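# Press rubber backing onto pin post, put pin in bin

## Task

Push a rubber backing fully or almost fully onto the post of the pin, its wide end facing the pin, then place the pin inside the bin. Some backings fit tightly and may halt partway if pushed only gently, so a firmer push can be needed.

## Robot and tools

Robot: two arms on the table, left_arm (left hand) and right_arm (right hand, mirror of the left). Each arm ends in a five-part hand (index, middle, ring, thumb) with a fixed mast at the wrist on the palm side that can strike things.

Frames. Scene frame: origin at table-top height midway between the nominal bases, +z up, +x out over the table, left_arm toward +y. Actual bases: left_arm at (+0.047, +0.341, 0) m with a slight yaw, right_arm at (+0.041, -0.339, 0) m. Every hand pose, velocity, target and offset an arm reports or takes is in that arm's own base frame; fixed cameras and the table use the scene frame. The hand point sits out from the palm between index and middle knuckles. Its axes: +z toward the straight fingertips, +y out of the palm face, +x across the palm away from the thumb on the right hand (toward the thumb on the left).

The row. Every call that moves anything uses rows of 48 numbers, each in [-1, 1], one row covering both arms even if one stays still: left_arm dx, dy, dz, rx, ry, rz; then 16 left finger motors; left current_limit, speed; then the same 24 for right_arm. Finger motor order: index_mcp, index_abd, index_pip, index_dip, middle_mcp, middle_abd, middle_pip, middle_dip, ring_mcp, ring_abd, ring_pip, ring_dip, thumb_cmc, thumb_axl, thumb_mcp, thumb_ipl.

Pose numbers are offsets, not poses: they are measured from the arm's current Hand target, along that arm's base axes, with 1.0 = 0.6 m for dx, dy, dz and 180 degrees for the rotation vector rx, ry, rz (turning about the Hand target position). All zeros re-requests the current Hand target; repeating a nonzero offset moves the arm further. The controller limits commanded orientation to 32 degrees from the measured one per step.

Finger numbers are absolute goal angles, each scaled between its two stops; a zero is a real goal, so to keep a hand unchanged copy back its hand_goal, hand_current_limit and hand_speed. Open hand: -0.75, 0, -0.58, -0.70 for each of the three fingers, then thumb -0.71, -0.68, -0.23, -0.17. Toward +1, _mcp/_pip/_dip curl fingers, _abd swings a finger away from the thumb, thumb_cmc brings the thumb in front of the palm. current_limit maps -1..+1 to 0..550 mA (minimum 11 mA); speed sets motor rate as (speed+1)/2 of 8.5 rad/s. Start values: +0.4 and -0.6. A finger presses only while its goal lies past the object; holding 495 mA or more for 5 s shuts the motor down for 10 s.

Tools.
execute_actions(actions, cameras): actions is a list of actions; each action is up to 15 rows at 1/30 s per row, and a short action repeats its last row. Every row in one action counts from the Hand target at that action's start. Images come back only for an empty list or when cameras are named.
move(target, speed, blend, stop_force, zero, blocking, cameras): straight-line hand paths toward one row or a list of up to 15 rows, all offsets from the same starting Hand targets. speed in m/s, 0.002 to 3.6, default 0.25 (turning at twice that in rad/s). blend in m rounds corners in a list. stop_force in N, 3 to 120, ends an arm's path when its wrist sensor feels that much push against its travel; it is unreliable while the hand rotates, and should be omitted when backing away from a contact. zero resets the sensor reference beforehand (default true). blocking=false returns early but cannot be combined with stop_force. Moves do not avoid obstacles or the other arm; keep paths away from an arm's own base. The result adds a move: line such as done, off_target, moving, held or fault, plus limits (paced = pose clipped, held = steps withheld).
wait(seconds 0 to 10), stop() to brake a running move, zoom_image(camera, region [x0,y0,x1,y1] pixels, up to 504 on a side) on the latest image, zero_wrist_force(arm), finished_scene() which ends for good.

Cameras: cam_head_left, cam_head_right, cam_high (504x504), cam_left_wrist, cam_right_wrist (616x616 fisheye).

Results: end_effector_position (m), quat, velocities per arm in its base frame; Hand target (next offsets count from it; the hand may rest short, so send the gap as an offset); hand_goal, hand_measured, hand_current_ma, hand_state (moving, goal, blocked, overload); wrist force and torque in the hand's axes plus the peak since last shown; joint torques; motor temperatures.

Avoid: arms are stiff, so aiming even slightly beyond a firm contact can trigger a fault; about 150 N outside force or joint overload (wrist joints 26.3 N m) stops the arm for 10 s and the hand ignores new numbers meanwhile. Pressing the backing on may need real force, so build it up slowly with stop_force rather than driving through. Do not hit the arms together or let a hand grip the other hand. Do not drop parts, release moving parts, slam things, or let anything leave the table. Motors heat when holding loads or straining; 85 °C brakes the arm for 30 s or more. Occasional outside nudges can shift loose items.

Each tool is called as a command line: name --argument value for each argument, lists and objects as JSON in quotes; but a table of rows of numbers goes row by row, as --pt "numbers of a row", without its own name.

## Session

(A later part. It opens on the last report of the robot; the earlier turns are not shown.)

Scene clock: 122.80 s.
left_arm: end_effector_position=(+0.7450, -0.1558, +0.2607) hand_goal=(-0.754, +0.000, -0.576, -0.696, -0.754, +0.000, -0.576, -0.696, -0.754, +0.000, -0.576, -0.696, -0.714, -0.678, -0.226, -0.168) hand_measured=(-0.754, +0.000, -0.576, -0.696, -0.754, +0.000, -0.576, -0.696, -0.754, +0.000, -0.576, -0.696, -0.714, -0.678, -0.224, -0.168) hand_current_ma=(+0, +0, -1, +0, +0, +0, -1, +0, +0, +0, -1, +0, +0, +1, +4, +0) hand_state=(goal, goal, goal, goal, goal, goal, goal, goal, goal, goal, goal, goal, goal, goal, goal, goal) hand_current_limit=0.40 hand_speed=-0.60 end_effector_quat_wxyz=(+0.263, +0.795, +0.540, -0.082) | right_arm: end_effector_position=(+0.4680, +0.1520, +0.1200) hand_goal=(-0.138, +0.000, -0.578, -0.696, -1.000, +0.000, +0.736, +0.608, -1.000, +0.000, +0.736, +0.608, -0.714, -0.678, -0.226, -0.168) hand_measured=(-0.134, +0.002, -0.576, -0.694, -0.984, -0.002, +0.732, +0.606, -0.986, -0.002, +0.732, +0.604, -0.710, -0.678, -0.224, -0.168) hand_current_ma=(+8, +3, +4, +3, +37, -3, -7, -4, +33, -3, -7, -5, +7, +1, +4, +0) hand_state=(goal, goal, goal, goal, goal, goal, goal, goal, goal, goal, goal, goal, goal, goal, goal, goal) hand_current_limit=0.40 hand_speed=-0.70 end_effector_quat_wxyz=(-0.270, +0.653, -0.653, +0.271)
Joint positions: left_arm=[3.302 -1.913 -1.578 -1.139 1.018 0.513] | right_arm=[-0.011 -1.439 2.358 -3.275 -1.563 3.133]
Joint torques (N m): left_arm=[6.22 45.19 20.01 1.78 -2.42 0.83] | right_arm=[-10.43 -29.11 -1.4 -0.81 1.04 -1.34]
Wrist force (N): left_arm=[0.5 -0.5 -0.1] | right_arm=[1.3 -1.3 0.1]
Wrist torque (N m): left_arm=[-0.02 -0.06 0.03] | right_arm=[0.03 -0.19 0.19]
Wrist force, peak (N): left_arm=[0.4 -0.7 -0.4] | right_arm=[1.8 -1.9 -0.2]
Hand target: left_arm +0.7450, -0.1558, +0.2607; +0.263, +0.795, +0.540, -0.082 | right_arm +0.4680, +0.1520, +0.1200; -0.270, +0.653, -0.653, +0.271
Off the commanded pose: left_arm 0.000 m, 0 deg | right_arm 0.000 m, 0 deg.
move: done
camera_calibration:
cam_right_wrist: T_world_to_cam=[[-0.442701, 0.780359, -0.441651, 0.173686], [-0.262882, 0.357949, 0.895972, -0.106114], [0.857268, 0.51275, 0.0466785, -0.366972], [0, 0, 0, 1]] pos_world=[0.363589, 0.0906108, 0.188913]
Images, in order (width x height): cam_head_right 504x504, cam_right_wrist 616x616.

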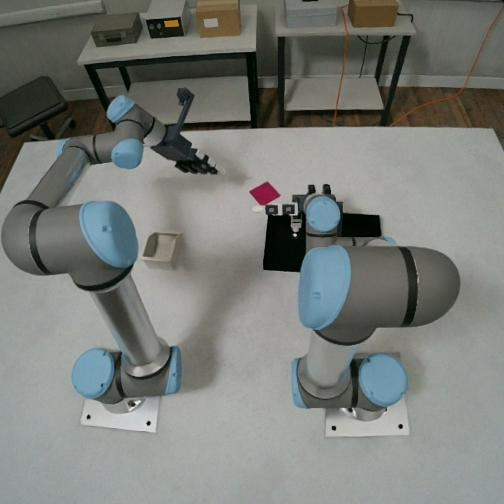

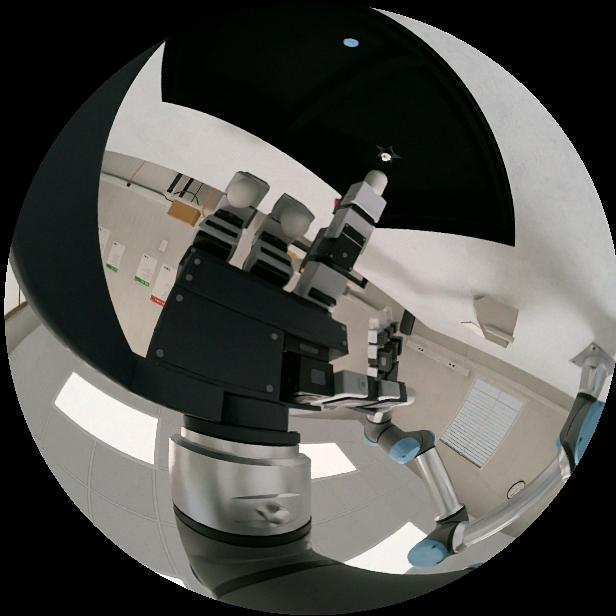

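move --pt "0 0 0 0 0 0 -0.754 0 -0.576 -0.696 -0.754 0 -0.576 -0.696 -0.754 0 -0.576 -0.696 -0.714 -0.678 -0.226 -0.168 0.4 -0.6 0 0 -0.0333 0 0 0 -0.137 0 -0.577 -0.696 -1 0 0.737 0.609 -1 0 0.737 0.609 -0.714 -0.678 -0.226 -0.168 0.4 -0.7" --speed 0.05 --stop_force 5 --cameras '["cam_right_wrist","cam_head_right","cam_head_left","cam_high"]'

zoom_image --camera "cam_right_wrist" --region '[350, 120, 420, 180]'

zoom_image --camera "cam_head_right" --region '[275, 215, 315, 255]'

zoom_image --camera "cam_high" --region '[120, 200, 220, 300]'

zoom_image --camera "cam_head_left" --region '[300, 205, 350, 255]'

Scene clock: 125.77 s.
left_arm: end_effector_position=(+0.7450, -0.1558, +0.2607) hand_goal=(-0.754, +0.000, -0.576, -0.696, -0.754, +0.000, -0.576, -0.696, -0.754, +0.000, -0.576, -0.696, -0.714, -0.678, -0.226, -0.168) hand_measured=(-0.754, +0.000, -0.576, -0.696, -0.754, +0.000, -0.576, -0.696, -0.754, +0.000, -0.576, -0.696, -0.714, -0.678, -0.224, -0.168) hand_current_ma=(+0, +0, -1, +0, +0, +0, -1, +0, +0, +0, -1, +0, +0, +1, +4, +0) hand_state=(goal, goal, goal, goal, goal, goal, goal, goal, goal, goal, goal, goal, goal, goal, goal, goal) hand_current_limit=0.40 hand_speed=-0.60 end_effector_quat_wxyz=(+0.263, +0.795, +0.540, -0.082) | right_arm: end_effector_position=(+0.4680, +0.1520, +0.1000) hand_goal=(-0.138, +0.000, -0.578, -0.696, -1.000, +0.000, +0.736, +0.608, -1.000, +0.000, +0.736, +0.608, -0.714, -0.678, -0.226, -0.168) hand_measured=(-0.134, +0.002, -0.576, -0.694, -0.984, -0.002, +0.732, +0.606, -0.986, -0.002, +0.732, +0.604, -0.710, -0.678, -0.224, -0.168) hand_current_ma=(+8, +3, +4, +3, +37, -3, -7, -4, +32, -3, -6, -5, +7, +1, +4, +0) hand_state=(goal, goal, goal, goal, goal, goal, goal, goal, goal, goal, goal, goal, goal, goal, goal, goal) hand_current_limit=0.40 hand_speed=-0.70 end_effector_quat_wxyz=(-0.270, +0.653, -0.653, +0.271)
Joint positions: left_arm=[3.302 -1.913 -1.578 -1.139 1.018 0.513] | right_arm=[-0.011 -1.384 2.375 -3.347 -1.563 3.133]
Joint torques (N m): left_arm=[4.91 45.68 21.27 1.67 -2.36 0.82] | right_arm=[2.39 -15.66 0.27 -4.61 -0.34 1.39]
Wrist force (N): left_arm=[0.3 -0.5 -0.3] | right_arm=[1.2 -1.3 -0.2]
Wrist torque (N m): left_arm=[-0.01 -0.04 0.02] | right_arm=[0.03 -0.17 0.18]
Wrist force, peak (N): left_arm=[0.3 -0.8 -0.2] | right_arm=[1.6 -1.7 0.0]
Hand target: left_arm +0.7450, -0.1558, +0.2607; +0.263, +0.795, +0.540, -0.082 | right_arm +0.4680, +0.1520, +0.1000; -0.270, +0.653, -0.653, +0.271
Off the commanded pose: left_arm 0.000 m, 0 deg | right_arm 0.000 m, 0 deg.
move: done
camera_calibration:
cam_right_wrist: T_world_to_cam=[[-0.442701, 0.780359, -0.441651, 0.164897], [-0.262882, 0.357949, 0.895972, -0.0882837], [0.857268, 0.51275, 0.0466785, -0.366043], [0, 0, 0, 1]] pos_world=[0.363589, 0.0906108, 0.169013]
Images, in order (width x height): cam_head_left 504x504, cam_head_right 504x504, cam_high 504x504, cam_right_wrist 616x616.

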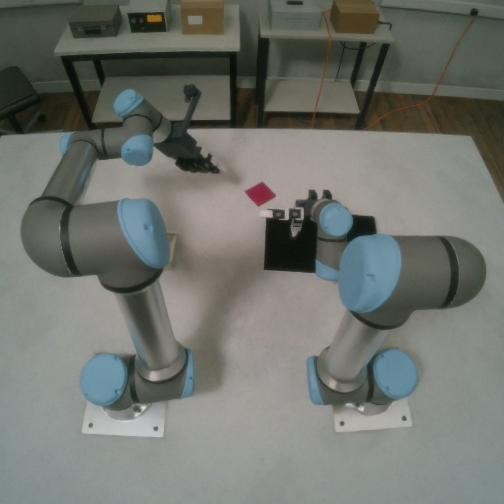

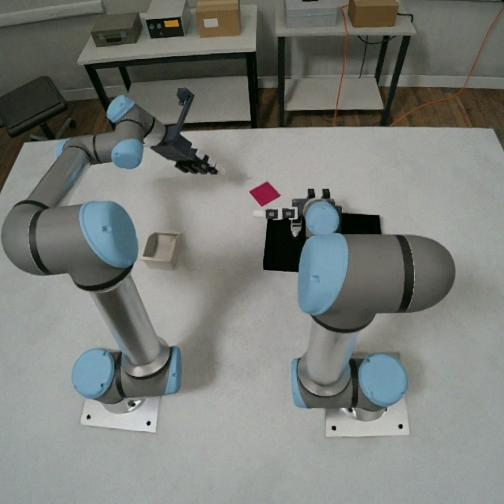

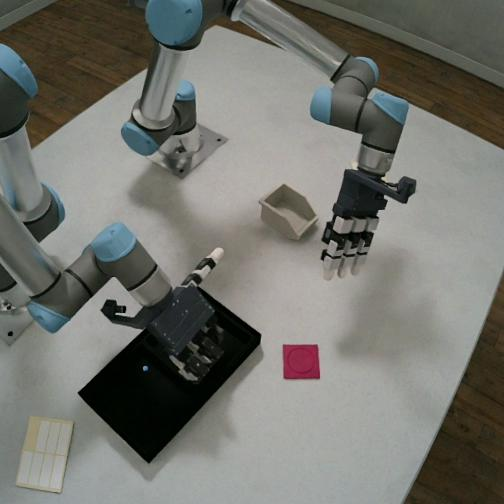

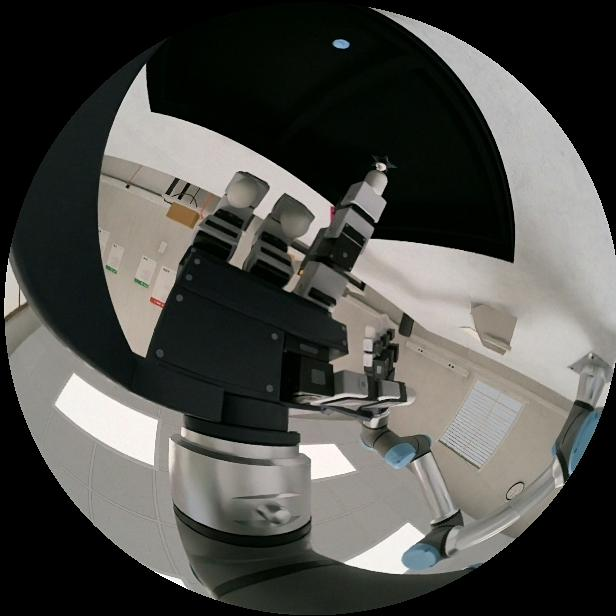

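Scaled by 7.200 from the camera's 616x616 image, which has a finer 880x880 frame.

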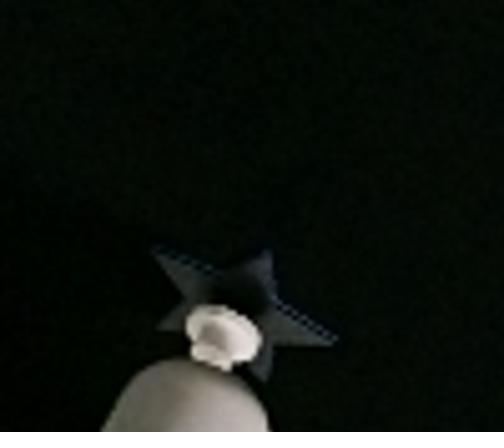

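Scaled by 12.600 from the camera's 504x504 image, which has a finer 720x720 frame.

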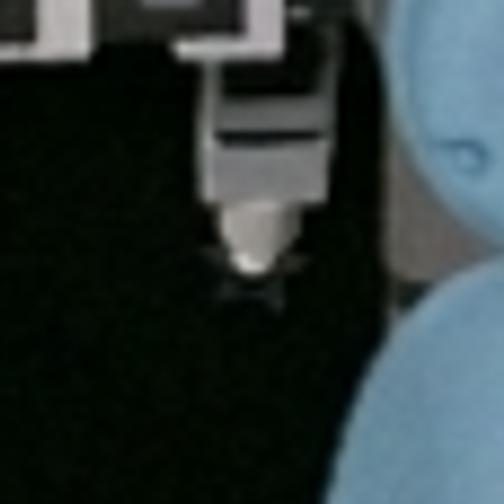

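Scaled by 5.040 from the camera's 504x504 image, which has a finer 720x720 frame.

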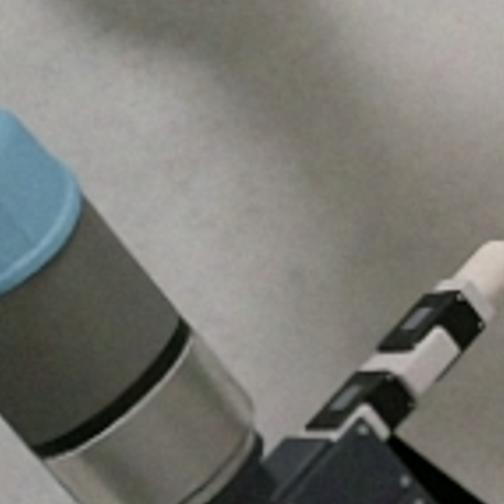

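Scaled by 10.080 from the camera's 504x504 image, which has a finer 720x720 frame.

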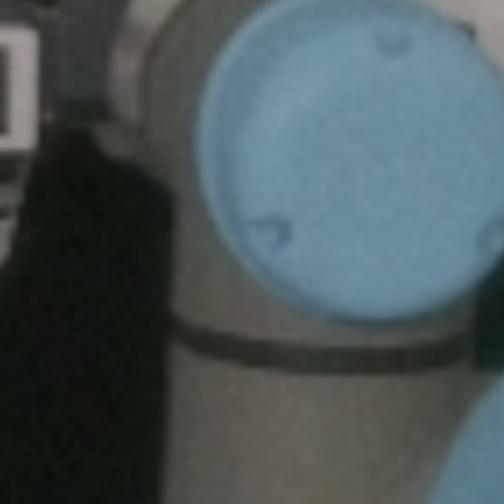

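move --pt "0 0 0 0 0 0 -0.754 0 -0.576 -0.696 -0.754 0 -0.576 -0.696 -0.754 0 -0.576 -0.696 -0.714 -0.678 -0.226 -0.168 0.4 -0.6 0 -0.0017 -0.0092 0 0 0 -0.137 0 -0.577 -0.696 -1 0 0.737 0.609 -1 0 0.737 0.609 -0.714 -0.678 -0.226 -0.168 0.4 -0.7" --speed 0.02 --stop_force 4 --cameras '["cam_right_wrist","cam_head_right"]'

zoom_image --camera "cam_right_wrist" --region '[355, 140, 405, 190]'

zoom_image --camera "cam_head_right" --region '[280, 215, 310, 245]'

Scene clock: 128.43 s.
left_arm: end_effector_position=(+0.7450, -0.1558, +0.2607) hand_goal=(-0.754, +0.000, -0.576, -0.696, -0.754, +0.000, -0.576, -0.696, -0.754, +0.000, -0.576, -0.696, -0.714, -0.678, -0.226, -0.168) hand_measured=(-0.754, +0.000, -0.576, -0.696, -0.754, +0.000, -0.576, -0.696, -0.754, +0.000, -0.576, -0.696, -0.714, -0.678, -0.224, -0.168) hand_current_ma=(+0, +0, -1, +0, +0, +0, -1, +0, +0, +0, -1, +0, +0, +1, +4, +0) hand_state=(goal, goal, goal, goal, goal, goal, goal, goal, goal, goal, goal, goal, goal, goal, goal, goal) hand_current_limit=0.40 hand_speed=-0.60 end_effector_quat_wxyz=(+0.263, +0.795, +0.540, -0.082) | right_arm: end_effector_position=(+0.4680, +0.1510, +0.0945) hand_goal=(-0.138, +0.000, -0.578, -0.696, -1.000, +0.000, +0.736, +0.608, -1.000, +0.000, +0.736, +0.608, -0.714, -0.678, -0.226, -0.168) hand_measured=(-0.134, +0.002, -0.576, -0.694, -0.984, -0.002, +0.732, +0.606, -0.986, -0.002, +0.732, +0.604, -0.710, -0.678, -0.224, -0.168) hand_current_ma=(+8, +3, +4, +3, +37, -3, -7, -4, +32, -3, -6, -5, +7, +1, +4, +0) hand_state=(goal, goal, goal, goal, goal, goal, goal, goal, goal, goal, goal, goal, goal, goal, goal, goal) hand_current_limit=0.40 hand_speed=-0.70 end_effector_quat_wxyz=(-0.270, +0.653, -0.653, +0.271)
Joint positions: left_arm=[3.302 -1.913 -1.578 -1.139 1.018 0.513] | right_arm=[-0.014 -1.369 2.38 -3.367 -1.561 3.131]
Joint torques (N m): left_arm=[5.65 46.01 21.12 1.68 -2.47 0.64] | right_arm=[-12.2 -15.62 -0.18 -4.59 1.1 -1.22]
Wrist force (N): left_arm=[0.2 -0.5 0.0] | right_arm=[1.3 -1.6 0.3]
Wrist torque (N m): left_arm=[-0.03 -0.03 0.02] | right_arm=[-0.04 -0.20 0.19]
Wrist force, peak (N): left_arm=[0.2 -0.8 -0.2] | right_arm=[1.5 -1.7 -0.2]
Hand target: left_arm +0.7450, -0.1558, +0.2607; +0.263, +0.795, +0.540, -0.082 | right_arm +0.4680, +0.1510, +0.0945; -0.270, +0.653, -0.653, +0.271
Off the commanded pose: left_arm 0.000 m, 0 deg | right_arm 0.000 m, 0 deg.
move: done
camera_calibration:
cam_right_wrist: T_world_to_cam=[[-0.442701, 0.780359, -0.441651, 0.163204], [-0.262882, 0.357949, 0.895972, -0.0829083], [0.857268, 0.51275, 0.0466785, -0.365269], [0, 0, 0, 1]] pos_world=[0.363589, 0.0896108, 0.163413]
Images, in order (width x height): cam_head_right 504x504, cam_right_wrist 616x616.

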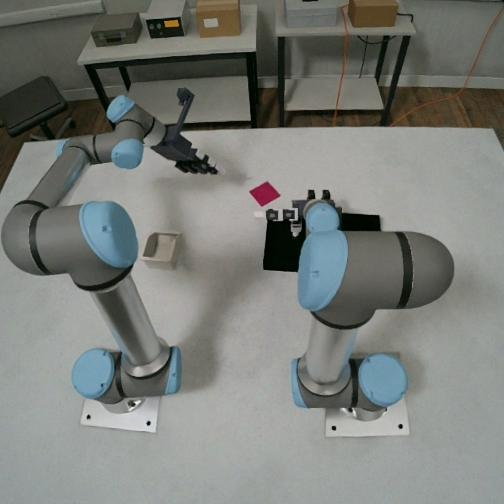

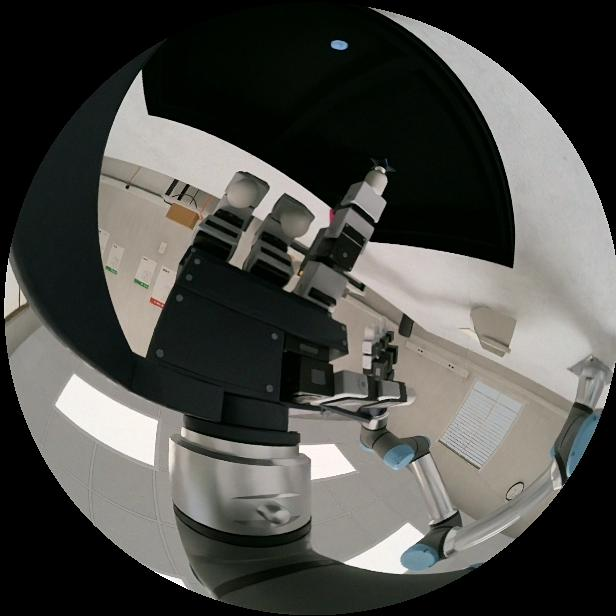

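Scaled by 10.080 from the camera's 616x616 image, which has a finer 880x880 frame.

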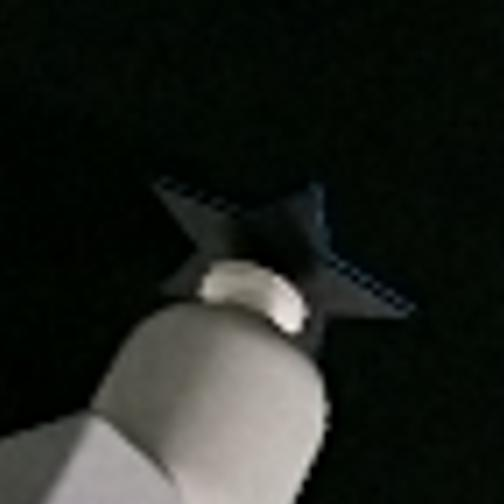

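Scaled by 16.800 from the camera's 504x504 image, which has a finer 720x720 frame.

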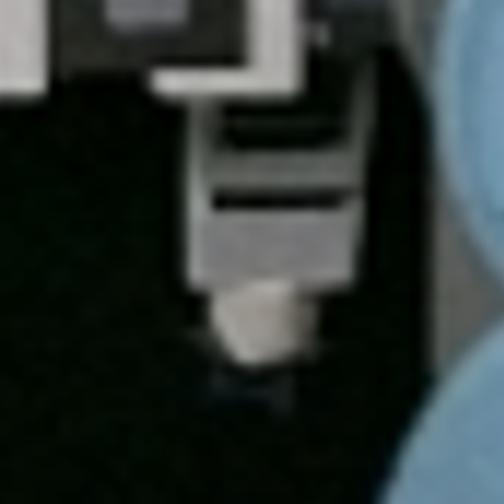

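move --pt "0 0 0 0 0 0 -0.754 0 -0.576 -0.696 -0.754 0 -0.576 -0.696 -0.754 0 -0.576 -0.696 -0.714 -0.678 -0.226 -0.168 0.4 -0.6 0.0012 -0.0022 -0.0025 0 0 0 -0.137 0 -0.577 -0.696 -1 0 0.737 0.609 -1 0 0.737 0.609 -0.714 -0.678 -0.226 -0.168 0.4 -0.7" --speed 0.01 --stop_force 4

move --pt "0 0 0 0 0 0 -0.754 0 -0.576 -0.696 -0.754 0 -0.576 -0.696 -0.754 0 -0.576 -0.696 -0.714 -0.678 -0.226 -0.168 0.4 -0.6 0 0 -0.0155 0 0 0 -0.137 0 -0.577 -0.696 -1 0 0.737 0.609 -1 0 0.737 0.609 -0.714 -0.678 -0.226 -0.168 0.4 -0.7" --speed 0.005 --stop_force 20 --cameras '["cam_right_wrist"]'

zoom_image --camera "cam_right_wrist" --region '[355, 140, 405, 190]'

Scene clock: 130.77 s.
left_arm: end_effector_position=(+0.7450, -0.1558, +0.2607) hand_goal=(-0.754, +0.000, -0.576, -0.696, -0.754, +0.000, -0.576, -0.696, -0.754, +0.000, -0.576, -0.696, -0.714, -0.678, -0.226, -0.168) hand_measured=(-0.754, +0.000, -0.576, -0.696, -0.754, +0.000, -0.576, -0.696, -0.754, +0.000, -0.576, -0.696, -0.714, -0.678, -0.224, -0.168) hand_current_ma=(+0, +0, -1, +0, +0, +0, -1, +0, +0, +0, -1, +0, +0, +1, +4, +0) hand_state=(goal, goal, goal, goal, goal, goal, goal, goal, goal, goal, goal, goal, goal, goal, goal, goal) hand_current_limit=0.40 hand_speed=-0.60 end_effector_quat_wxyz=(+0.263, +0.795, +0.540, -0.082) | right_arm: end_effector_position=(+0.4687, +0.1497, +0.0930) hand_goal=(-0.138, +0.000, -0.578, -0.696, -1.000, +0.000, +0.736, +0.608, -1.000, +0.000, +0.736, +0.608, -0.714, -0.678, -0.226, -0.168) hand_measured=(-0.134, +0.002, -0.576, -0.694, -0.984, -0.002, +0.732, +0.606, -0.986, -0.002, +0.732, +0.604, -0.710, -0.678, -0.224, -0.168) hand_current_ma=(+8, +3, +4, +3, +37, -3, -7, -4, +32, -3, -6, -5, +7, +1, +4, +0) hand_state=(goal, goal, goal, goal, goal, goal, goal, goal, goal, goal, goal, goal, goal, goal, goal, goal) hand_current_limit=0.40 hand_speed=-0.70 end_effector_quat_wxyz=(-0.270, +0.653, -0.653, +0.271)
Joint positions: left_arm=[3.302 -1.913 -1.578 -1.139 1.018 0.513] | right_arm=[-0.017 -1.364 2.38 -3.372 -1.559 3.129]
Joint torques (N m): left_arm=[5.78 45.08 21.26 1.81 -2.29 0.57] | right_arm=[-11.99 -15.4 0.43 -4.61 1.13 -1.44]
Wrist force (N): left_arm=[0.2 -0.6 -0.3] | right_arm=[1.4 -1.5 0.1]
Wrist torque (N m): left_arm=[-0.02 -0.03 0.01] | right_arm=[-0.02 -0.20 0.20]
Wrist force, peak (N): left_arm=[0.5 -0.7 -0.2] | right_arm=[1.4 -1.8 -0.1]
Hand target: left_arm +0.7450, -0.1558, +0.2607; +0.263, +0.795, +0.540, -0.082 | right_arm +0.4687, +0.1497, +0.0930; -0.270, +0.653, -0.653, +0.271
Off the commanded pose: left_arm 0.000 m, 0 deg | right_arm 0.000 m, 0 deg.
move: done

Scene clock: 133.40 s.
left_arm: end_effector_position=(+0.7450, -0.1558, +0.2607) hand_goal=(-0.754, +0.000, -0.576, -0.696, -0.754, +0.000, -0.576, -0.696, -0.754, +0.000, -0.576, -0.696, -0.714, -0.678, -0.226, -0.168) hand_measured=(-0.754, +0.000, -0.576, -0.696, -0.754, +0.000, -0.576, -0.696, -0.754, +0.000, -0.576, -0.696, -0.714, -0.678, -0.224, -0.168) hand_current_ma=(+0, +0, -1, +0, +0, +0, -1, +0, +0, +0, -1, +0, +0, +1, +4, +0) hand_state=(goal, goal, goal, goal, goal, goal, goal, goal, goal, goal, goal, goal, goal, goal, goal, goal) hand_current_limit=0.40 hand_speed=-0.60 end_effector_quat_wxyz=(+0.263, +0.795, +0.540, -0.082) | right_arm: end_effector_position=(+0.4687, +0.1497, +0.0837) hand_goal=(-0.138, +0.000, -0.578, -0.696, -1.000, +0.000, +0.736, +0.608, -1.000, +0.000, +0.736, +0.608, -0.714, -0.678, -0.226, -0.168) hand_measured=(-0.100, +0.016, -0.556, -0.688, -0.984, -0.002, +0.732, +0.606, -0.986, -0.002, +0.732, +0.604, -0.710, -0.678, -0.224, -0.168) hand_current_ma=(+116, +30, +52, +15, +36, -3, -7, -4, +31, -3, -6, -5, +7, +1, +4, +0) hand_state=(blocked, goal, blocked, goal, goal, goal, goal, goal, goal, goal, goal, goal, goal, goal, goal, goal) hand_current_limit=0.40 hand_speed=-0.70 end_effector_quat_wxyz=(-0.270, +0.653, -0.653, +0.271)
Joint positions: left_arm=[3.302 -1.913 -1.578 -1.139 1.018 0.513] | right_arm=[-0.017 -1.337 2.387 -3.406 -1.558 3.129]
Joint torques (N m): left_arm=[4.3 45.5 21.41 1.71 -2.42 0.61] | right_arm=[-10.04 -14.32 2.12 -4.38 0.28 -1.28]
Wrist force (N): left_arm=[0.3 -0.6 -0.1] | right_arm=[1.8 -3.2 -4.0]
Wrist torque (N m): left_arm=[-0.03 -0.04 0.02] | right_arm=[0.02 -0.19 0.19]
Wrist force, peak (N): left_arm=[0.3 -0.7 -0.1] | right_arm=[2.3 -10.1 -7.8]
Hand target: left_arm +0.7450, -0.1558, +0.2607; +0.263, +0.795, +0.540, -0.082 | right_arm +0.4687, +0.1497, +0.0837; -0.270, +0.653, -0.653, +0.271
Off the commanded pose: left_arm 0.000 m, 0 deg | right_arm 0.000 m, 0 deg.
move: done
camera_calibration:
cam_right_wrist: T_world_to_cam=[[-0.442701, 0.780359, -0.441651, 0.159758], [-0.262882, 0.357949, 0.895972, -0.0725824], [0.857268, 0.51275, 0.0466785, -0.364699], [0, 0, 0, 1]] pos_world=[0.364289, 0.0883108, 0.152613]
Images, in order (width x height): cam_right_wrist 616x616.

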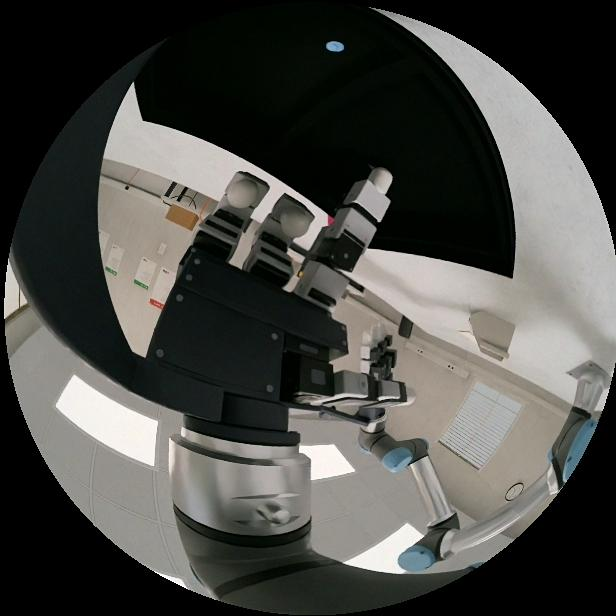

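Scaled by 10.080 from the camera's 616x616 image, which has a finer 880x880 frame.

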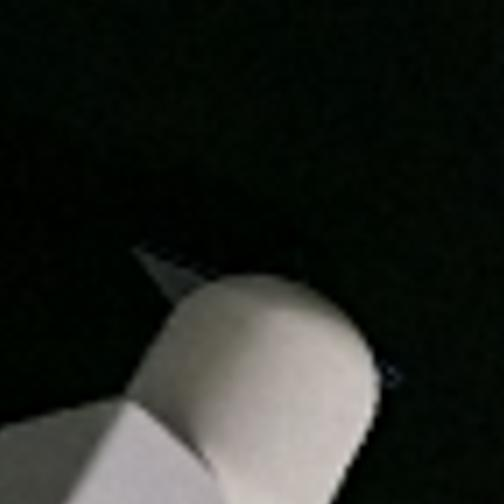

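move --pt "0 0 0 0 0 0 -0.754 0 -0.576 -0.696 -0.754 0 -0.576 -0.696 -0.754 0 -0.576 -0.696 -0.714 -0.678 -0.226 -0.168 0.4 -0.6 -0.0133 0 0.005 0 0 0 -0.137 0 -0.577 -0.696 -1 0 0.737 0.609 -1 0 0.737 0.609 -0.714 -0.678 -0.226 -0.168 0.4 -0.7" --pt "0 0 0 0 0 0 -0.754 0 -0.576 -0.696 -0.754 0 -0.576 -0.696 -0.754 0 -0.576 -0.696 -0.714 -0.678 -0.226 -0.168 0.4 -0.6 -0.0133 0 0.0355 0 0 0 -0.137 0 -0.577 -0.696 -1 0 0.737 0.609 -1 0 0.737 0.609 -0.714 -0.678 -0.226 -0.168 0.4 -0.7" --speed 0.02 --blend 0.003 --cameras '["cam_right_wrist","cam_head_right"]'

zoom_image --camera "cam_right_wrist" --region '[355, 140, 405, 190]'

zoom_image --camera "cam_head_right" --region '[280, 215, 310, 245]'

Scene clock: 138.77 s.
left_arm: end_effector_position=(+0.7450, -0.1558, +0.2607) hand_goal=(-0.754, +0.000, -0.576, -0.696, -0.754, +0.000, -0.576, -0.696, -0.754, +0.000, -0.576, -0.696, -0.714, -0.678, -0.226, -0.168) hand_measured=(-0.754, +0.000, -0.576, -0.696, -0.754, +0.000, -0.576, -0.696, -0.754, +0.000, -0.576, -0.696, -0.714, -0.678, -0.224, -0.168) hand_current_ma=(+0, +0, -1, +0, +0, +0, -1, +0, +0, +0, -1, +0, +0, +1, +4, +0) hand_state=(goal, goal, goal, goal, goal, goal, goal, goal, goal, goal, goal, goal, goal, goal, goal, goal) hand_current_limit=0.40 hand_speed=-0.60 end_effector_quat_wxyz=(+0.263, +0.795, +0.540, -0.082) | right_arm: end_effector_position=(+0.4608, +0.1497, +0.1049) hand_goal=(-0.138, +0.000, -0.578, -0.696, -1.000, +0.000, +0.736, +0.608, -1.000, +0.000, +0.736, +0.608, -0.714, -0.678, -0.226, -0.168) hand_measured=(-0.132, +0.002, -0.574, -0.694, -0.984, -0.002, +0.732, +0.606, -0.986, -0.002, +0.732, +0.604, -0.710, -0.678, -0.224, -0.168) hand_current_ma=(+9, +3, +5, +4, +36, -3, -7, -4, +31, -3, -6, -5, +7, +1, +4, +0) hand_state=(goal, goal, goal, goal, goal, goal, goal, goal, goal, goal, goal, goal, goal, goal, goal, goal) hand_current_limit=0.40 hand_speed=-0.70 end_effector_quat_wxyz=(-0.270, +0.653, -0.653, +0.271)
Joint positions: left_arm=[3.302 -1.913 -1.578 -1.139 1.018 0.513] | right_arm=[-0.018 -1.413 2.391 -3.334 -1.558 3.129]
Joint torques (N m): left_arm=[5.54 44.95 22.01 1.72 -2.42 0.52] | right_arm=[-11.05 -28.95 -27.71 -0.66 1 -1.48]
Wrist force (N): left_arm=[0.3 -0.4 -0.4] | right_arm=[1.2 -1.7 0.1]
Wrist torque (N m): left_arm=[0.02 -0.05 0.02] | right_arm=[-0.05 -0.18 0.18]
Wrist force, peak (N): left_arm=[0.1 -0.8 -0.4] | right_arm=[2.0 -3.2 -4.4]
Hand target: left_arm +0.7450, -0.1558, +0.2607; +0.263, +0.795, +0.540, -0.082 | right_arm +0.4608, +0.1497, +0.1050; -0.270, +0.653, -0.653, +0.271
Off the commanded pose: left_arm 0.000 m, 0 deg | right_arm 0.000 m, 0 deg.
move: done
camera_calibration:
cam_right_wrist: T_world_to_cam=[[-0.442701, 0.780359, -0.441651, 0.165624], [-0.262882, 0.357949, 0.895972, -0.0937697], [0.857268, 0.51275, 0.0466785, -0.358835], [0, 0, 0, 1]] pos_world=[0.356289, 0.0883108, 0.173913]
Images, in order (width x height): cam_head_right 504x504, cam_right_wrist 616x616.

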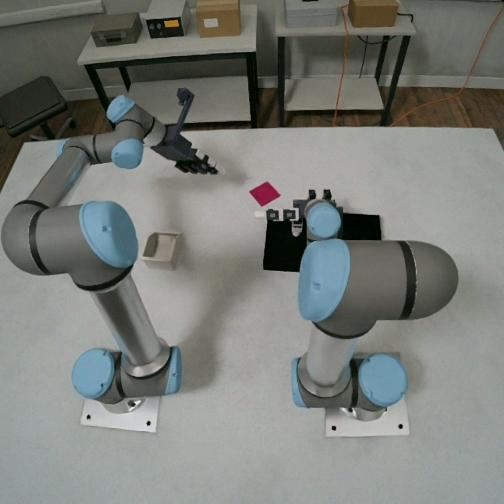

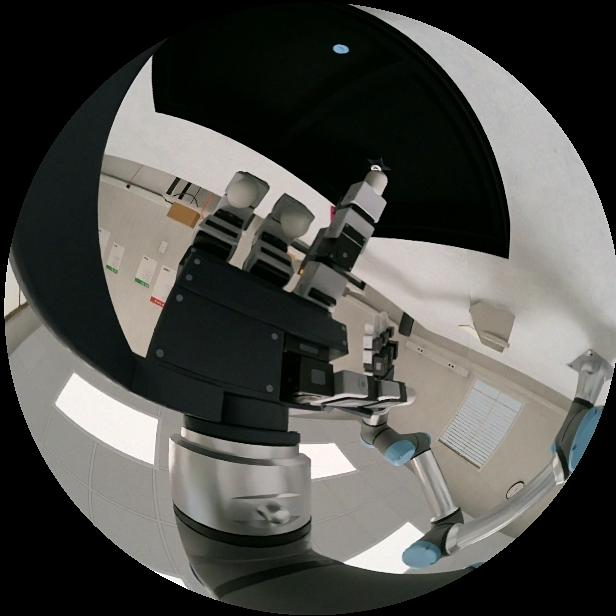

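Scaled by 10.080 from the camera's 616x616 image, which has a finer 880x880 frame.

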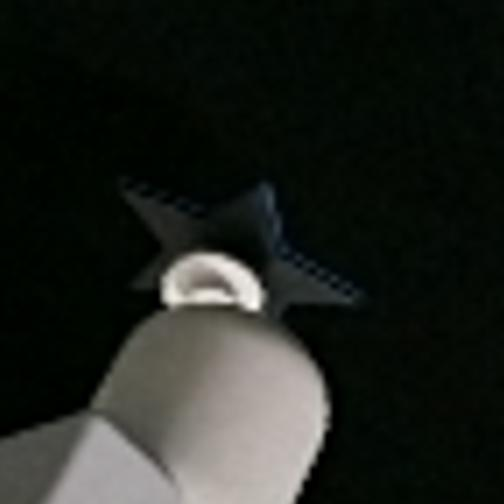

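Scaled by 16.800 from the camera's 504x504 image, which has a finer 720x720 frame.

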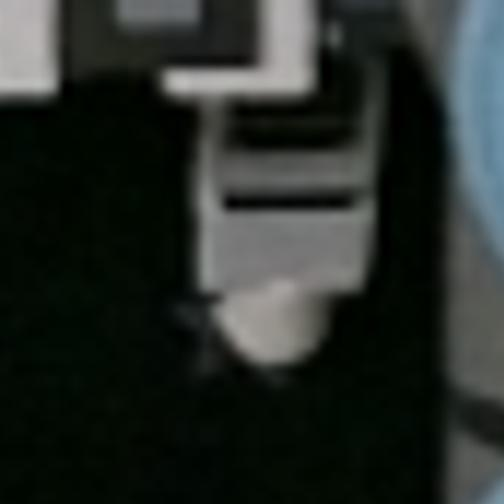

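move --pt "0 0 0 0 0 0 -0.754 0 -0.576 -0.696 -0.754 0 -0.576 -0.696 -0.754 0 -0.576 -0.696 -0.714 -0.678 -0.226 -0.168 0.4 -0.6 0.0283 0.0047 0 0 0 0 -0.137 0 -0.577 -0.696 -1 0 0.737 0.609 -1 0 0.737 0.609 -0.714 -0.678 -0.226 -0.168 0.4 -0.7" --speed 0.05 --cameras '["cam_right_wrist","cam_head_right"]'

zoom_image --camera "cam_right_wrist" --region '[355, 140, 405, 190]'

zoom_image --camera "cam_head_right" --region '[280, 215, 310, 245]'

Scene clock: 144.13 s.
left_arm: end_effector_position=(+0.7450, -0.1558, +0.2607) hand_goal=(-0.754, +0.000, -0.576, -0.696, -0.754, +0.000, -0.576, -0.696, -0.754, +0.000, -0.576, -0.696, -0.714, -0.678, -0.226, -0.168) hand_measured=(-0.754, +0.000, -0.576, -0.696, -0.754, +0.000, -0.576, -0.696, -0.754, +0.000, -0.576, -0.696, -0.714, -0.678, -0.224, -0.168) hand_current_ma=(+0, +0, -1, +0, +0, +0, -1, +0, +0, +0, -1, +0, +0, +1, +4, +0) hand_state=(goal, goal, goal, goal, goal, goal, goal, goal, goal, goal, goal, goal, goal, goal, goal, goal) hand_current_limit=0.40 hand_speed=-0.60 end_effector_quat_wxyz=(+0.263, +0.795, +0.540, -0.082) | right_arm: end_effector_position=(+0.4777, +0.1525, +0.1050) hand_goal=(-0.138, +0.000, -0.578, -0.696, -1.000, +0.000, +0.736, +0.608, -1.000, +0.000, +0.736, +0.608, -0.714, -0.678, -0.226, -0.168) hand_measured=(-0.134, +0.002, -0.574, -0.694, -0.984, -0.002, +0.732, +0.606, -0.986, -0.002, +0.732, +0.604, -0.710, -0.678, -0.224, -0.168) hand_current_ma=(+8, +3, +5, +4, +36, -3, -7, -4, +31, -3, -6, -5, +7, +1, +4, +0) hand_state=(goal, goal, goal, goal, goal, goal, goal, goal, goal, goal, goal, goal, goal, goal, goal, goal) hand_current_limit=0.40 hand_speed=-0.70 end_effector_quat_wxyz=(-0.270, +0.653, -0.653, +0.271)
Joint positions: left_arm=[3.302 -1.913 -1.578 -1.139 1.018 0.513] | right_arm=[-0.009 -1.379 2.346 -3.322 -1.564 3.134]
Joint torques (N m): left_arm=[4.59 45.35 22.11 1.75 -2.34 0.47] | right_arm=[13.18 -15.66 -28.38 -0.81 -1.14 1.59]
Wrist force (N): left_arm=[0.1 -0.5 -0.2] | right_arm=[1.1 -1.4 0.2]
Wrist torque (N m): left_arm=[-0.01 -0.02 0.00] | right_arm=[-0.01 -0.17 0.07]
Wrist force, peak (N): left_arm=[0.6 -0.6 -0.2] | right_arm=[1.8 -1.4 -0.1]
Hand target: left_arm +0.7450, -0.1558, +0.2607; +0.263, +0.795, +0.540, -0.082 | right_arm +0.4777, +0.1525, +0.1050; -0.270, +0.653, -0.653, +0.271
Off the commanded pose: left_arm 0.000 m, 0 deg | right_arm 0.000 m, 0 deg.
move: done
camera_calibration:
cam_right_wrist: T_world_to_cam=[[-0.442701, 0.780359, -0.441651, 0.170965], [-0.262882, 0.357949, 0.895972, -0.0904188], [0.857268, 0.51275, 0.0466785, -0.374763], [0, 0, 0, 1]] pos_world=[0.373189, 0.0911108, 0.174013]
Images, in order (width x height): cam_head_right 504x504, cam_right_wrist 616x616.

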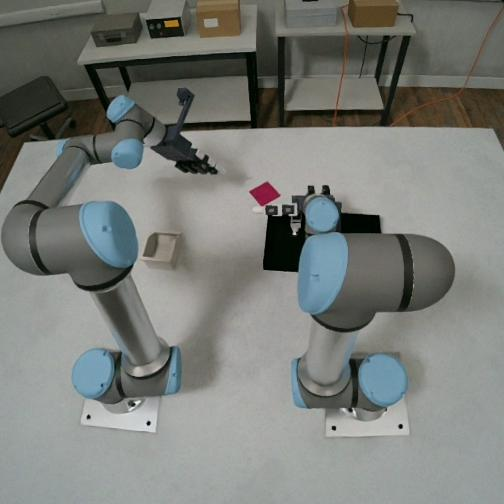

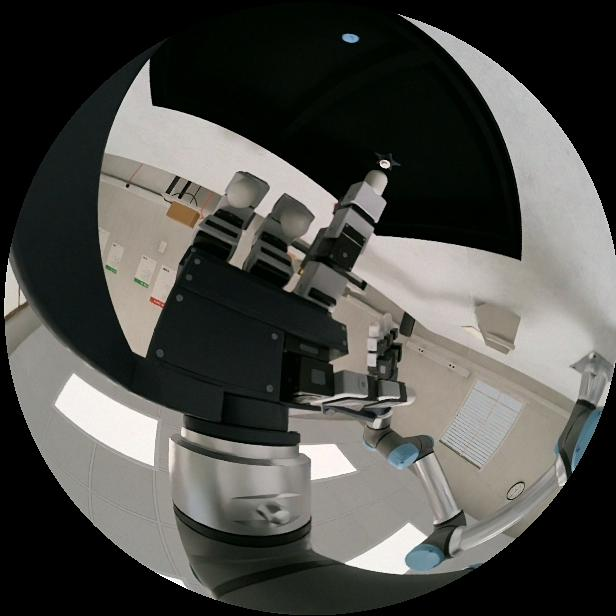

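Scaled by 10.080 from the camera's 616x616 image, which has a finer 880x880 frame.

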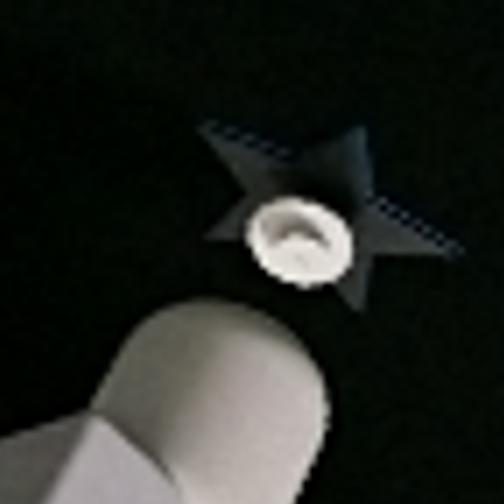

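Scaled by 16.800 from the camera's 504x504 image, which has a finer 720x720 frame.

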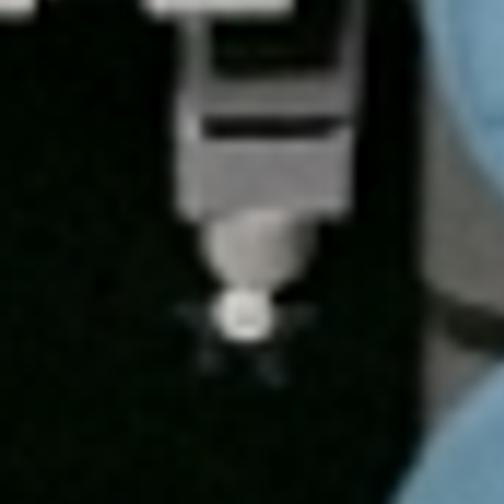

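move --pt "0 0 0 0 0 0 -0.754 0 -0.576 -0.696 -0.754 0 -0.576 -0.696 -0.754 0 -0.576 -0.696 -0.714 -0.678 -0.226 -0.168 0.4 -0.6 0.0025 0.0005 -0.0192 0 0 0 -0.137 0 -0.577 -0.696 -1 0 0.737 0.609 -1 0 0.737 0.609 -0.714 -0.678 -0.226 -0.168 0.4 -0.7" --speed 0.02 --stop_force 5

move --pt "0 0 0 0 0 0 -0.754 0 -0.576 -0.696 -0.754 0 -0.576 -0.696 -0.754 0 -0.576 -0.696 -0.714 -0.678 -0.226 -0.168 0.4 -0.6 0 0 -0.009 0 0 0 -0.137 0 -0.577 -0.696 -1 0 0.737 0.609 -1 0 0.737 0.609 -0.714 -0.678 -0.226 -0.168 0.4 -0.7" --speed 0.004 --stop_force 9 --cameras '["cam_right_wrist","cam_head_right"]'

zoom_image --camera "cam_right_wrist" --region '[355, 140, 405, 190]'

zoom_image --camera "cam_head_right" --region '[280, 215, 310, 245]'

Scene clock: 146.53 s.
left_arm: end_effector_position=(+0.7450, -0.1558, +0.2607) hand_goal=(-0.754, +0.000, -0.576, -0.696, -0.754, +0.000, -0.576, -0.696, -0.754, +0.000, -0.576, -0.696, -0.714, -0.678, -0.226, -0.168) hand_measured=(-0.754, +0.000, -0.576, -0.696, -0.754, +0.000, -0.576, -0.696, -0.754, +0.000, -0.576, -0.696, -0.714, -0.678, -0.224, -0.168) hand_current_ma=(+0, +0, -1, +0, +0, +0, -1, +0, +0, +0, -1, +0, +0, +1, +4, +0) hand_state=(goal, goal, goal, goal, goal, goal, goal, goal, goal, goal, goal, goal, goal, goal, goal, goal) hand_current_limit=0.40 hand_speed=-0.60 end_effector_quat_wxyz=(+0.263, +0.795, +0.540, -0.082) | right_arm: end_effector_position=(+0.4792, +0.1528, +0.0935) hand_goal=(-0.138, +0.000, -0.578, -0.696, -1.000, +0.000, +0.736, +0.608, -1.000, +0.000, +0.736, +0.608, -0.714, -0.678, -0.226, -0.168) hand_measured=(-0.134, +0.002, -0.574, -0.694, -0.984, -0.002, +0.732, +0.606, -0.986, -0.002, +0.732, +0.604, -0.710, -0.678, -0.224, -0.168) hand_current_ma=(+8, +3, +5, +4, +36, -3, -7, -4, +31, -3, -6, -5, +7, +1, +4, +0) hand_state=(goal, goal, goal, goal, goal, goal, goal, goal, goal, goal, goal, goal, goal, goal, goal, goal) hand_current_limit=0.40 hand_speed=-0.70 end_effector_quat_wxyz=(-0.270, +0.653, -0.653, +0.271)
Joint positions: left_arm=[3.302 -1.913 -1.578 -1.139 1.018 0.513] | right_arm=[-0.008 -1.344 2.35 -3.362 -1.565 3.135]
Joint torques (N m): left_arm=[4.52 44.54 22.94 1.71 -2.3 0.52] | right_arm=[13.71 -17.13 1.08 -4.53 -1.28 1.52]
Wrist force (N): left_arm=[0.3 -0.7 0.0] | right_arm=[1.1 -1.3 0.2]
Wrist torque (N m): left_arm=[-0.05 -0.04 0.02] | right_arm=[0.00 -0.17 0.07]
Wrist force, peak (N): left_arm=[0.4 -0.6 -0.3] | right_arm=[1.3 -1.8 -0.1]
Hand target: left_arm +0.7450, -0.1558, +0.2607; +0.263, +0.795, +0.540, -0.082 | right_arm +0.4792, +0.1528, +0.0935; -0.270, +0.653, -0.653, +0.271
Off the commanded pose: left_arm 0.000 m, 0 deg | right_arm 0.000 m, 0 deg.
move: done

Scene clock: 148.33 s.
left_arm: end_effector_position=(+0.7450, -0.1558, +0.2607) hand_goal=(-0.754, +0.000, -0.576, -0.696, -0.754, +0.000, -0.576, -0.696, -0.754, +0.000, -0.576, -0.696, -0.714, -0.678, -0.226, -0.168) hand_measured=(-0.754, +0.000, -0.576, -0.696, -0.754, +0.000, -0.576, -0.696, -0.754, +0.000, -0.576, -0.696, -0.714, -0.678, -0.224, -0.168) hand_current_ma=(+0, +0, -1, +0, +0, +0, -1, +0, +0, +0, -1, +0, +0, +1, +4, +0) hand_state=(goal, goal, goal, goal, goal, goal, goal, goal, goal, goal, goal, goal, goal, goal, goal, goal) hand_current_limit=0.40 hand_speed=-0.60 end_effector_quat_wxyz=(+0.263, +0.795, +0.540, -0.082) | right_arm: end_effector_position=(+0.4792, +0.1528, +0.0904) hand_goal=(-0.138, +0.000, -0.578, -0.696, -1.000, +0.000, +0.736, +0.608, -1.000, +0.000, +0.736, +0.608, -0.714, -0.678, -0.226, -0.168) hand_measured=(-0.132, +0.002, -0.574, -0.694, -0.984, -0.002, +0.732, +0.606, -0.986, -0.002, +0.732, +0.604, -0.710, -0.678, -0.224, -0.168) hand_current_ma=(+13, +3, +5, +4, +36, -3, -7, -4, +31, -3, -6, -5, +7, +1, +4, +0) hand_state=(goal, goal, goal, goal, goal, goal, goal, goal, goal, goal, goal, goal, goal, goal, goal, goal) hand_current_limit=0.40 hand_speed=-0.70 end_effector_quat_wxyz=(-0.270, +0.653, -0.653, +0.271)
Joint positions: left_arm=[3.302 -1.913 -1.578 -1.139 1.018 0.513] | right_arm=[-0.008 -1.336 2.352 -3.372 -1.565 3.135]
Joint torques (N m): left_arm=[4.82 44.71 22.93 1.72 -2.4 0.53] | right_arm=[12.75 -29.3 -19.42 0.46 -1.2 1.46]
Wrist force (N): left_arm=[0.1 -0.5 0.0] | right_arm=[1.5 -7.9 -5.6]
Wrist torque (N m): left_arm=[-0.02 -0.02 0.01] | right_arm=[0.14 -0.30 0.18]
Wrist force, peak (N): left_arm=[0.5 -0.7 -0.2] | right_arm=[1.5 -9.1 -6.4]
Hand target: left_arm +0.7450, -0.1558, +0.2607; +0.263, +0.795, +0.540, -0.082 | right_arm +0.4793, +0.1528, +0.0904; -0.271, +0.653, -0.653, +0.271 (not the last commanded pose)
Off the commanded pose: left_arm 0.000 m, 0 deg | right_arm 0.002 m, 0 deg.
move: contact (right_arm)
camera_calibration:
cam_right_wrist: T_world_to_cam=[[-0.44269, 0.780344, -0.44169, 0.164995], [-0.262901, 0.357983, 0.895953, -0.0770173], [0.857268, 0.51275, 0.0466781, -0.375607], [0, 0, 0, 1]] pos_world=[0.374789, 0.0914107, 0.159413]
Images, in order (width x height): cam_head_right 504x504, cam_right_wrist 616x616.

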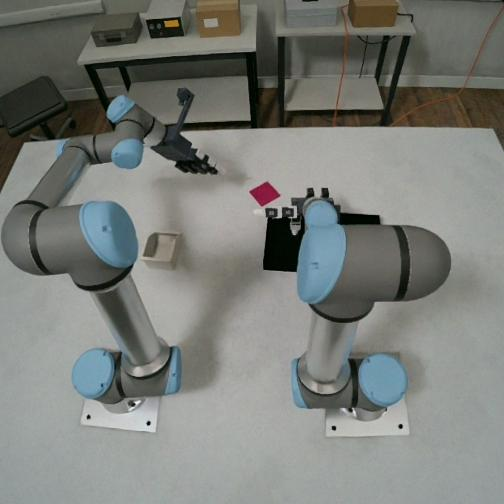

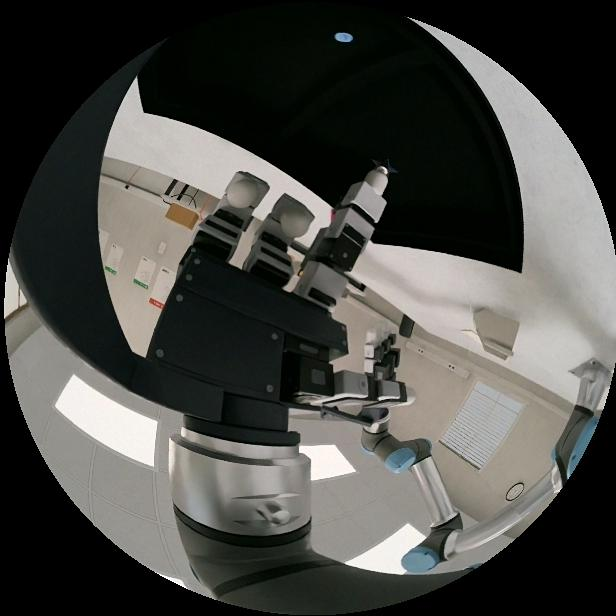

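Scaled by 10.080 from the camera's 616x616 image, which has a finer 880x880 frame.

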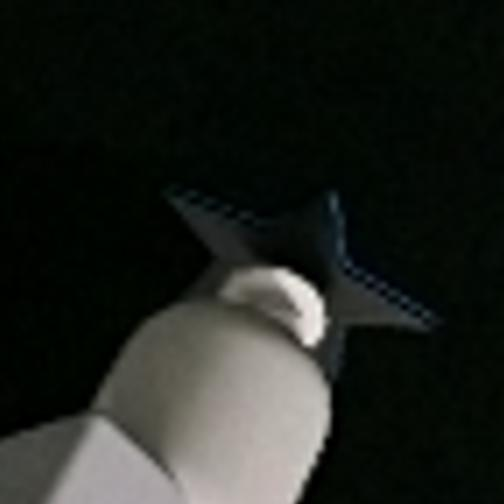

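Scaled by 16.800 from the camera's 504x504 image, which has a finer 720x720 frame.

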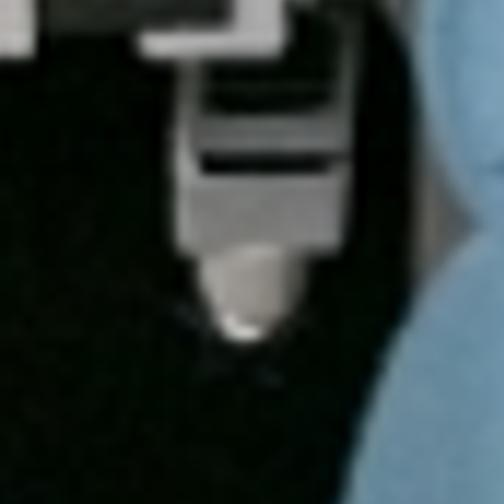

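move --pt "0 0 0 0 0 0 -0.754 0 -0.576 -0.696 -0.754 0 -0.576 -0.696 -0.754 0 -0.576 -0.696 -0.714 -0.678 -0.226 -0.168 0.4 -0.6 0 0 -0.0067 0 0 0 -0.137 0 -0.577 -0.696 -1 0 0.737 0.609 -1 0 0.737 0.609 -0.714 -0.678 -0.226 -0.168 0.4 -0.7" --speed 0.004 --stop_force 22 --cameras '["cam_right_wrist","cam_head_right"]'

zoom_image --camera "cam_right_wrist" --region '[355, 140, 405, 190]'

Scene clock: 150.47 s.
left_arm: end_effector_position=(+0.7450, -0.1558, +0.2607) hand_goal=(-0.754, +0.000, -0.576, -0.696, -0.754, +0.000, -0.576, -0.696, -0.754, +0.000, -0.576, -0.696, -0.714, -0.678, -0.226, -0.168) hand_measured=(-0.754, +0.000, -0.576, -0.696, -0.754, +0.000, -0.576, -0.696, -0.754, +0.000, -0.576, -0.696, -0.714, -0.678, -0.224, -0.168) hand_current_ma=(+0, +0, -1, +0, +0, +0, -1, +0, +0, +0, -1, +0, +0, +1, +4, +0) hand_state=(goal, goal, goal, goal, goal, goal, goal, goal, goal, goal, goal, goal, goal, goal, goal, goal) hand_current_limit=0.40 hand_speed=-0.60 end_effector_quat_wxyz=(+0.263, +0.795, +0.540, -0.082) | right_arm: end_effector_position=(+0.4793, +0.1528, +0.0871) hand_goal=(-0.138, +0.000, -0.578, -0.696, -1.000, +0.000, +0.736, +0.608, -1.000, +0.000, +0.736, +0.608, -0.714, -0.678, -0.226, -0.168) hand_measured=(-0.118, +0.004, -0.568, -0.692, -0.984, -0.002, +0.732, +0.606, -0.986, -0.002, +0.732, +0.604, -0.710, -0.678, -0.224, -0.168) hand_current_ma=(+51, +6, +21, +7, +36, -3, -7, -4, +31, -3, -6, -5, +7, +1, +4, +0) hand_state=(blocked, goal, goal, goal, goal, goal, goal, goal, goal, goal, goal, goal, goal, goal, goal, goal) hand_current_limit=0.40 hand_speed=-0.70 end_effector_quat_wxyz=(-0.271, +0.653, -0.653, +0.271)
Joint positions: left_arm=[3.302 -1.913 -1.578 -1.139 1.018 0.513] | right_arm=[-0.008 -1.326 2.354 -3.384 -1.565 3.135]
Joint torques (N m): left_arm=[5.21 45.31 22.85 1.58 -2.35 0.45] | right_arm=[12.21 -18.44 -9.53 4.55 -1.49 0.4]
Wrist force (N): left_arm=[0.3 -0.4 -0.2] | right_arm=[1.5 -24.5 -20.3]
Wrist torque (N m): left_arm=[0.00 -0.05 0.02] | right_arm=[0.67 -0.58 0.45]
Wrist force, peak (N): left_arm=[0.2 -0.8 0.0] | right_arm=[1.4 -26.0 -21.4]
Hand target: left_arm +0.7450, -0.1558, +0.2607; +0.263, +0.795, +0.540, -0.082 | right_arm +0.4793, +0.1528, +0.0871; -0.271, +0.653, -0.653, +0.271 (not the last commanded pose)
Off the commanded pose: left_arm 0.000 m, 0 deg | right_arm 0.001 m, 0 deg.
move: contact (right_arm)
camera_calibration:
cam_right_wrist: T_world_to_cam=[[-0.442602, 0.780372, -0.441726, 0.163463], [-0.263075, 0.357926, 0.895924, -0.0738964], [0.85726, 0.512745, 0.0468773, -0.375476], [0, 0, 0, 1]] pos_world=[0.37479, 0.0914109, 0.156013]
Images, in order (width x height): cam_head_right 504x504, cam_right_wrist 616x616.

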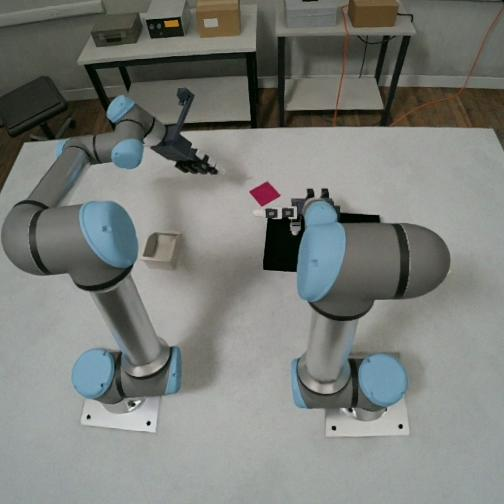

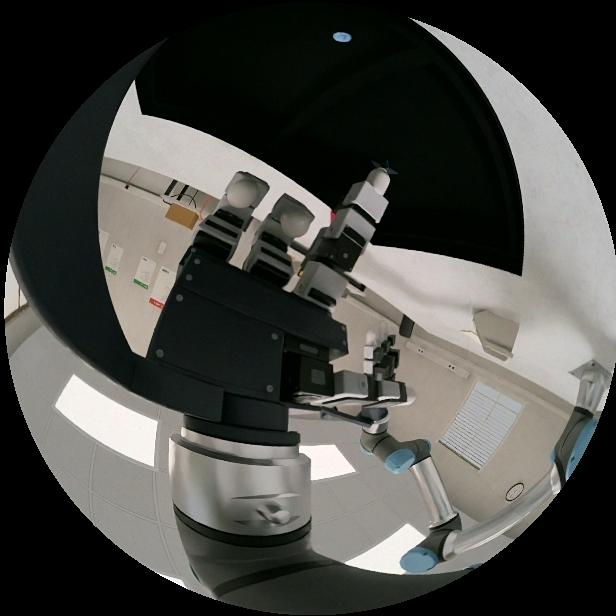

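Scaled by 10.080 from the camera's 616x616 image, which has a finer 880x880 frame.

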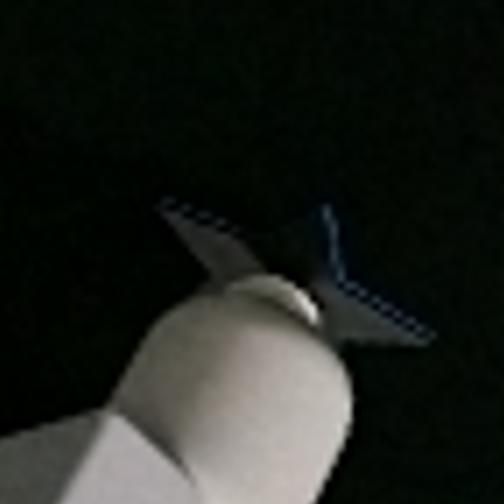

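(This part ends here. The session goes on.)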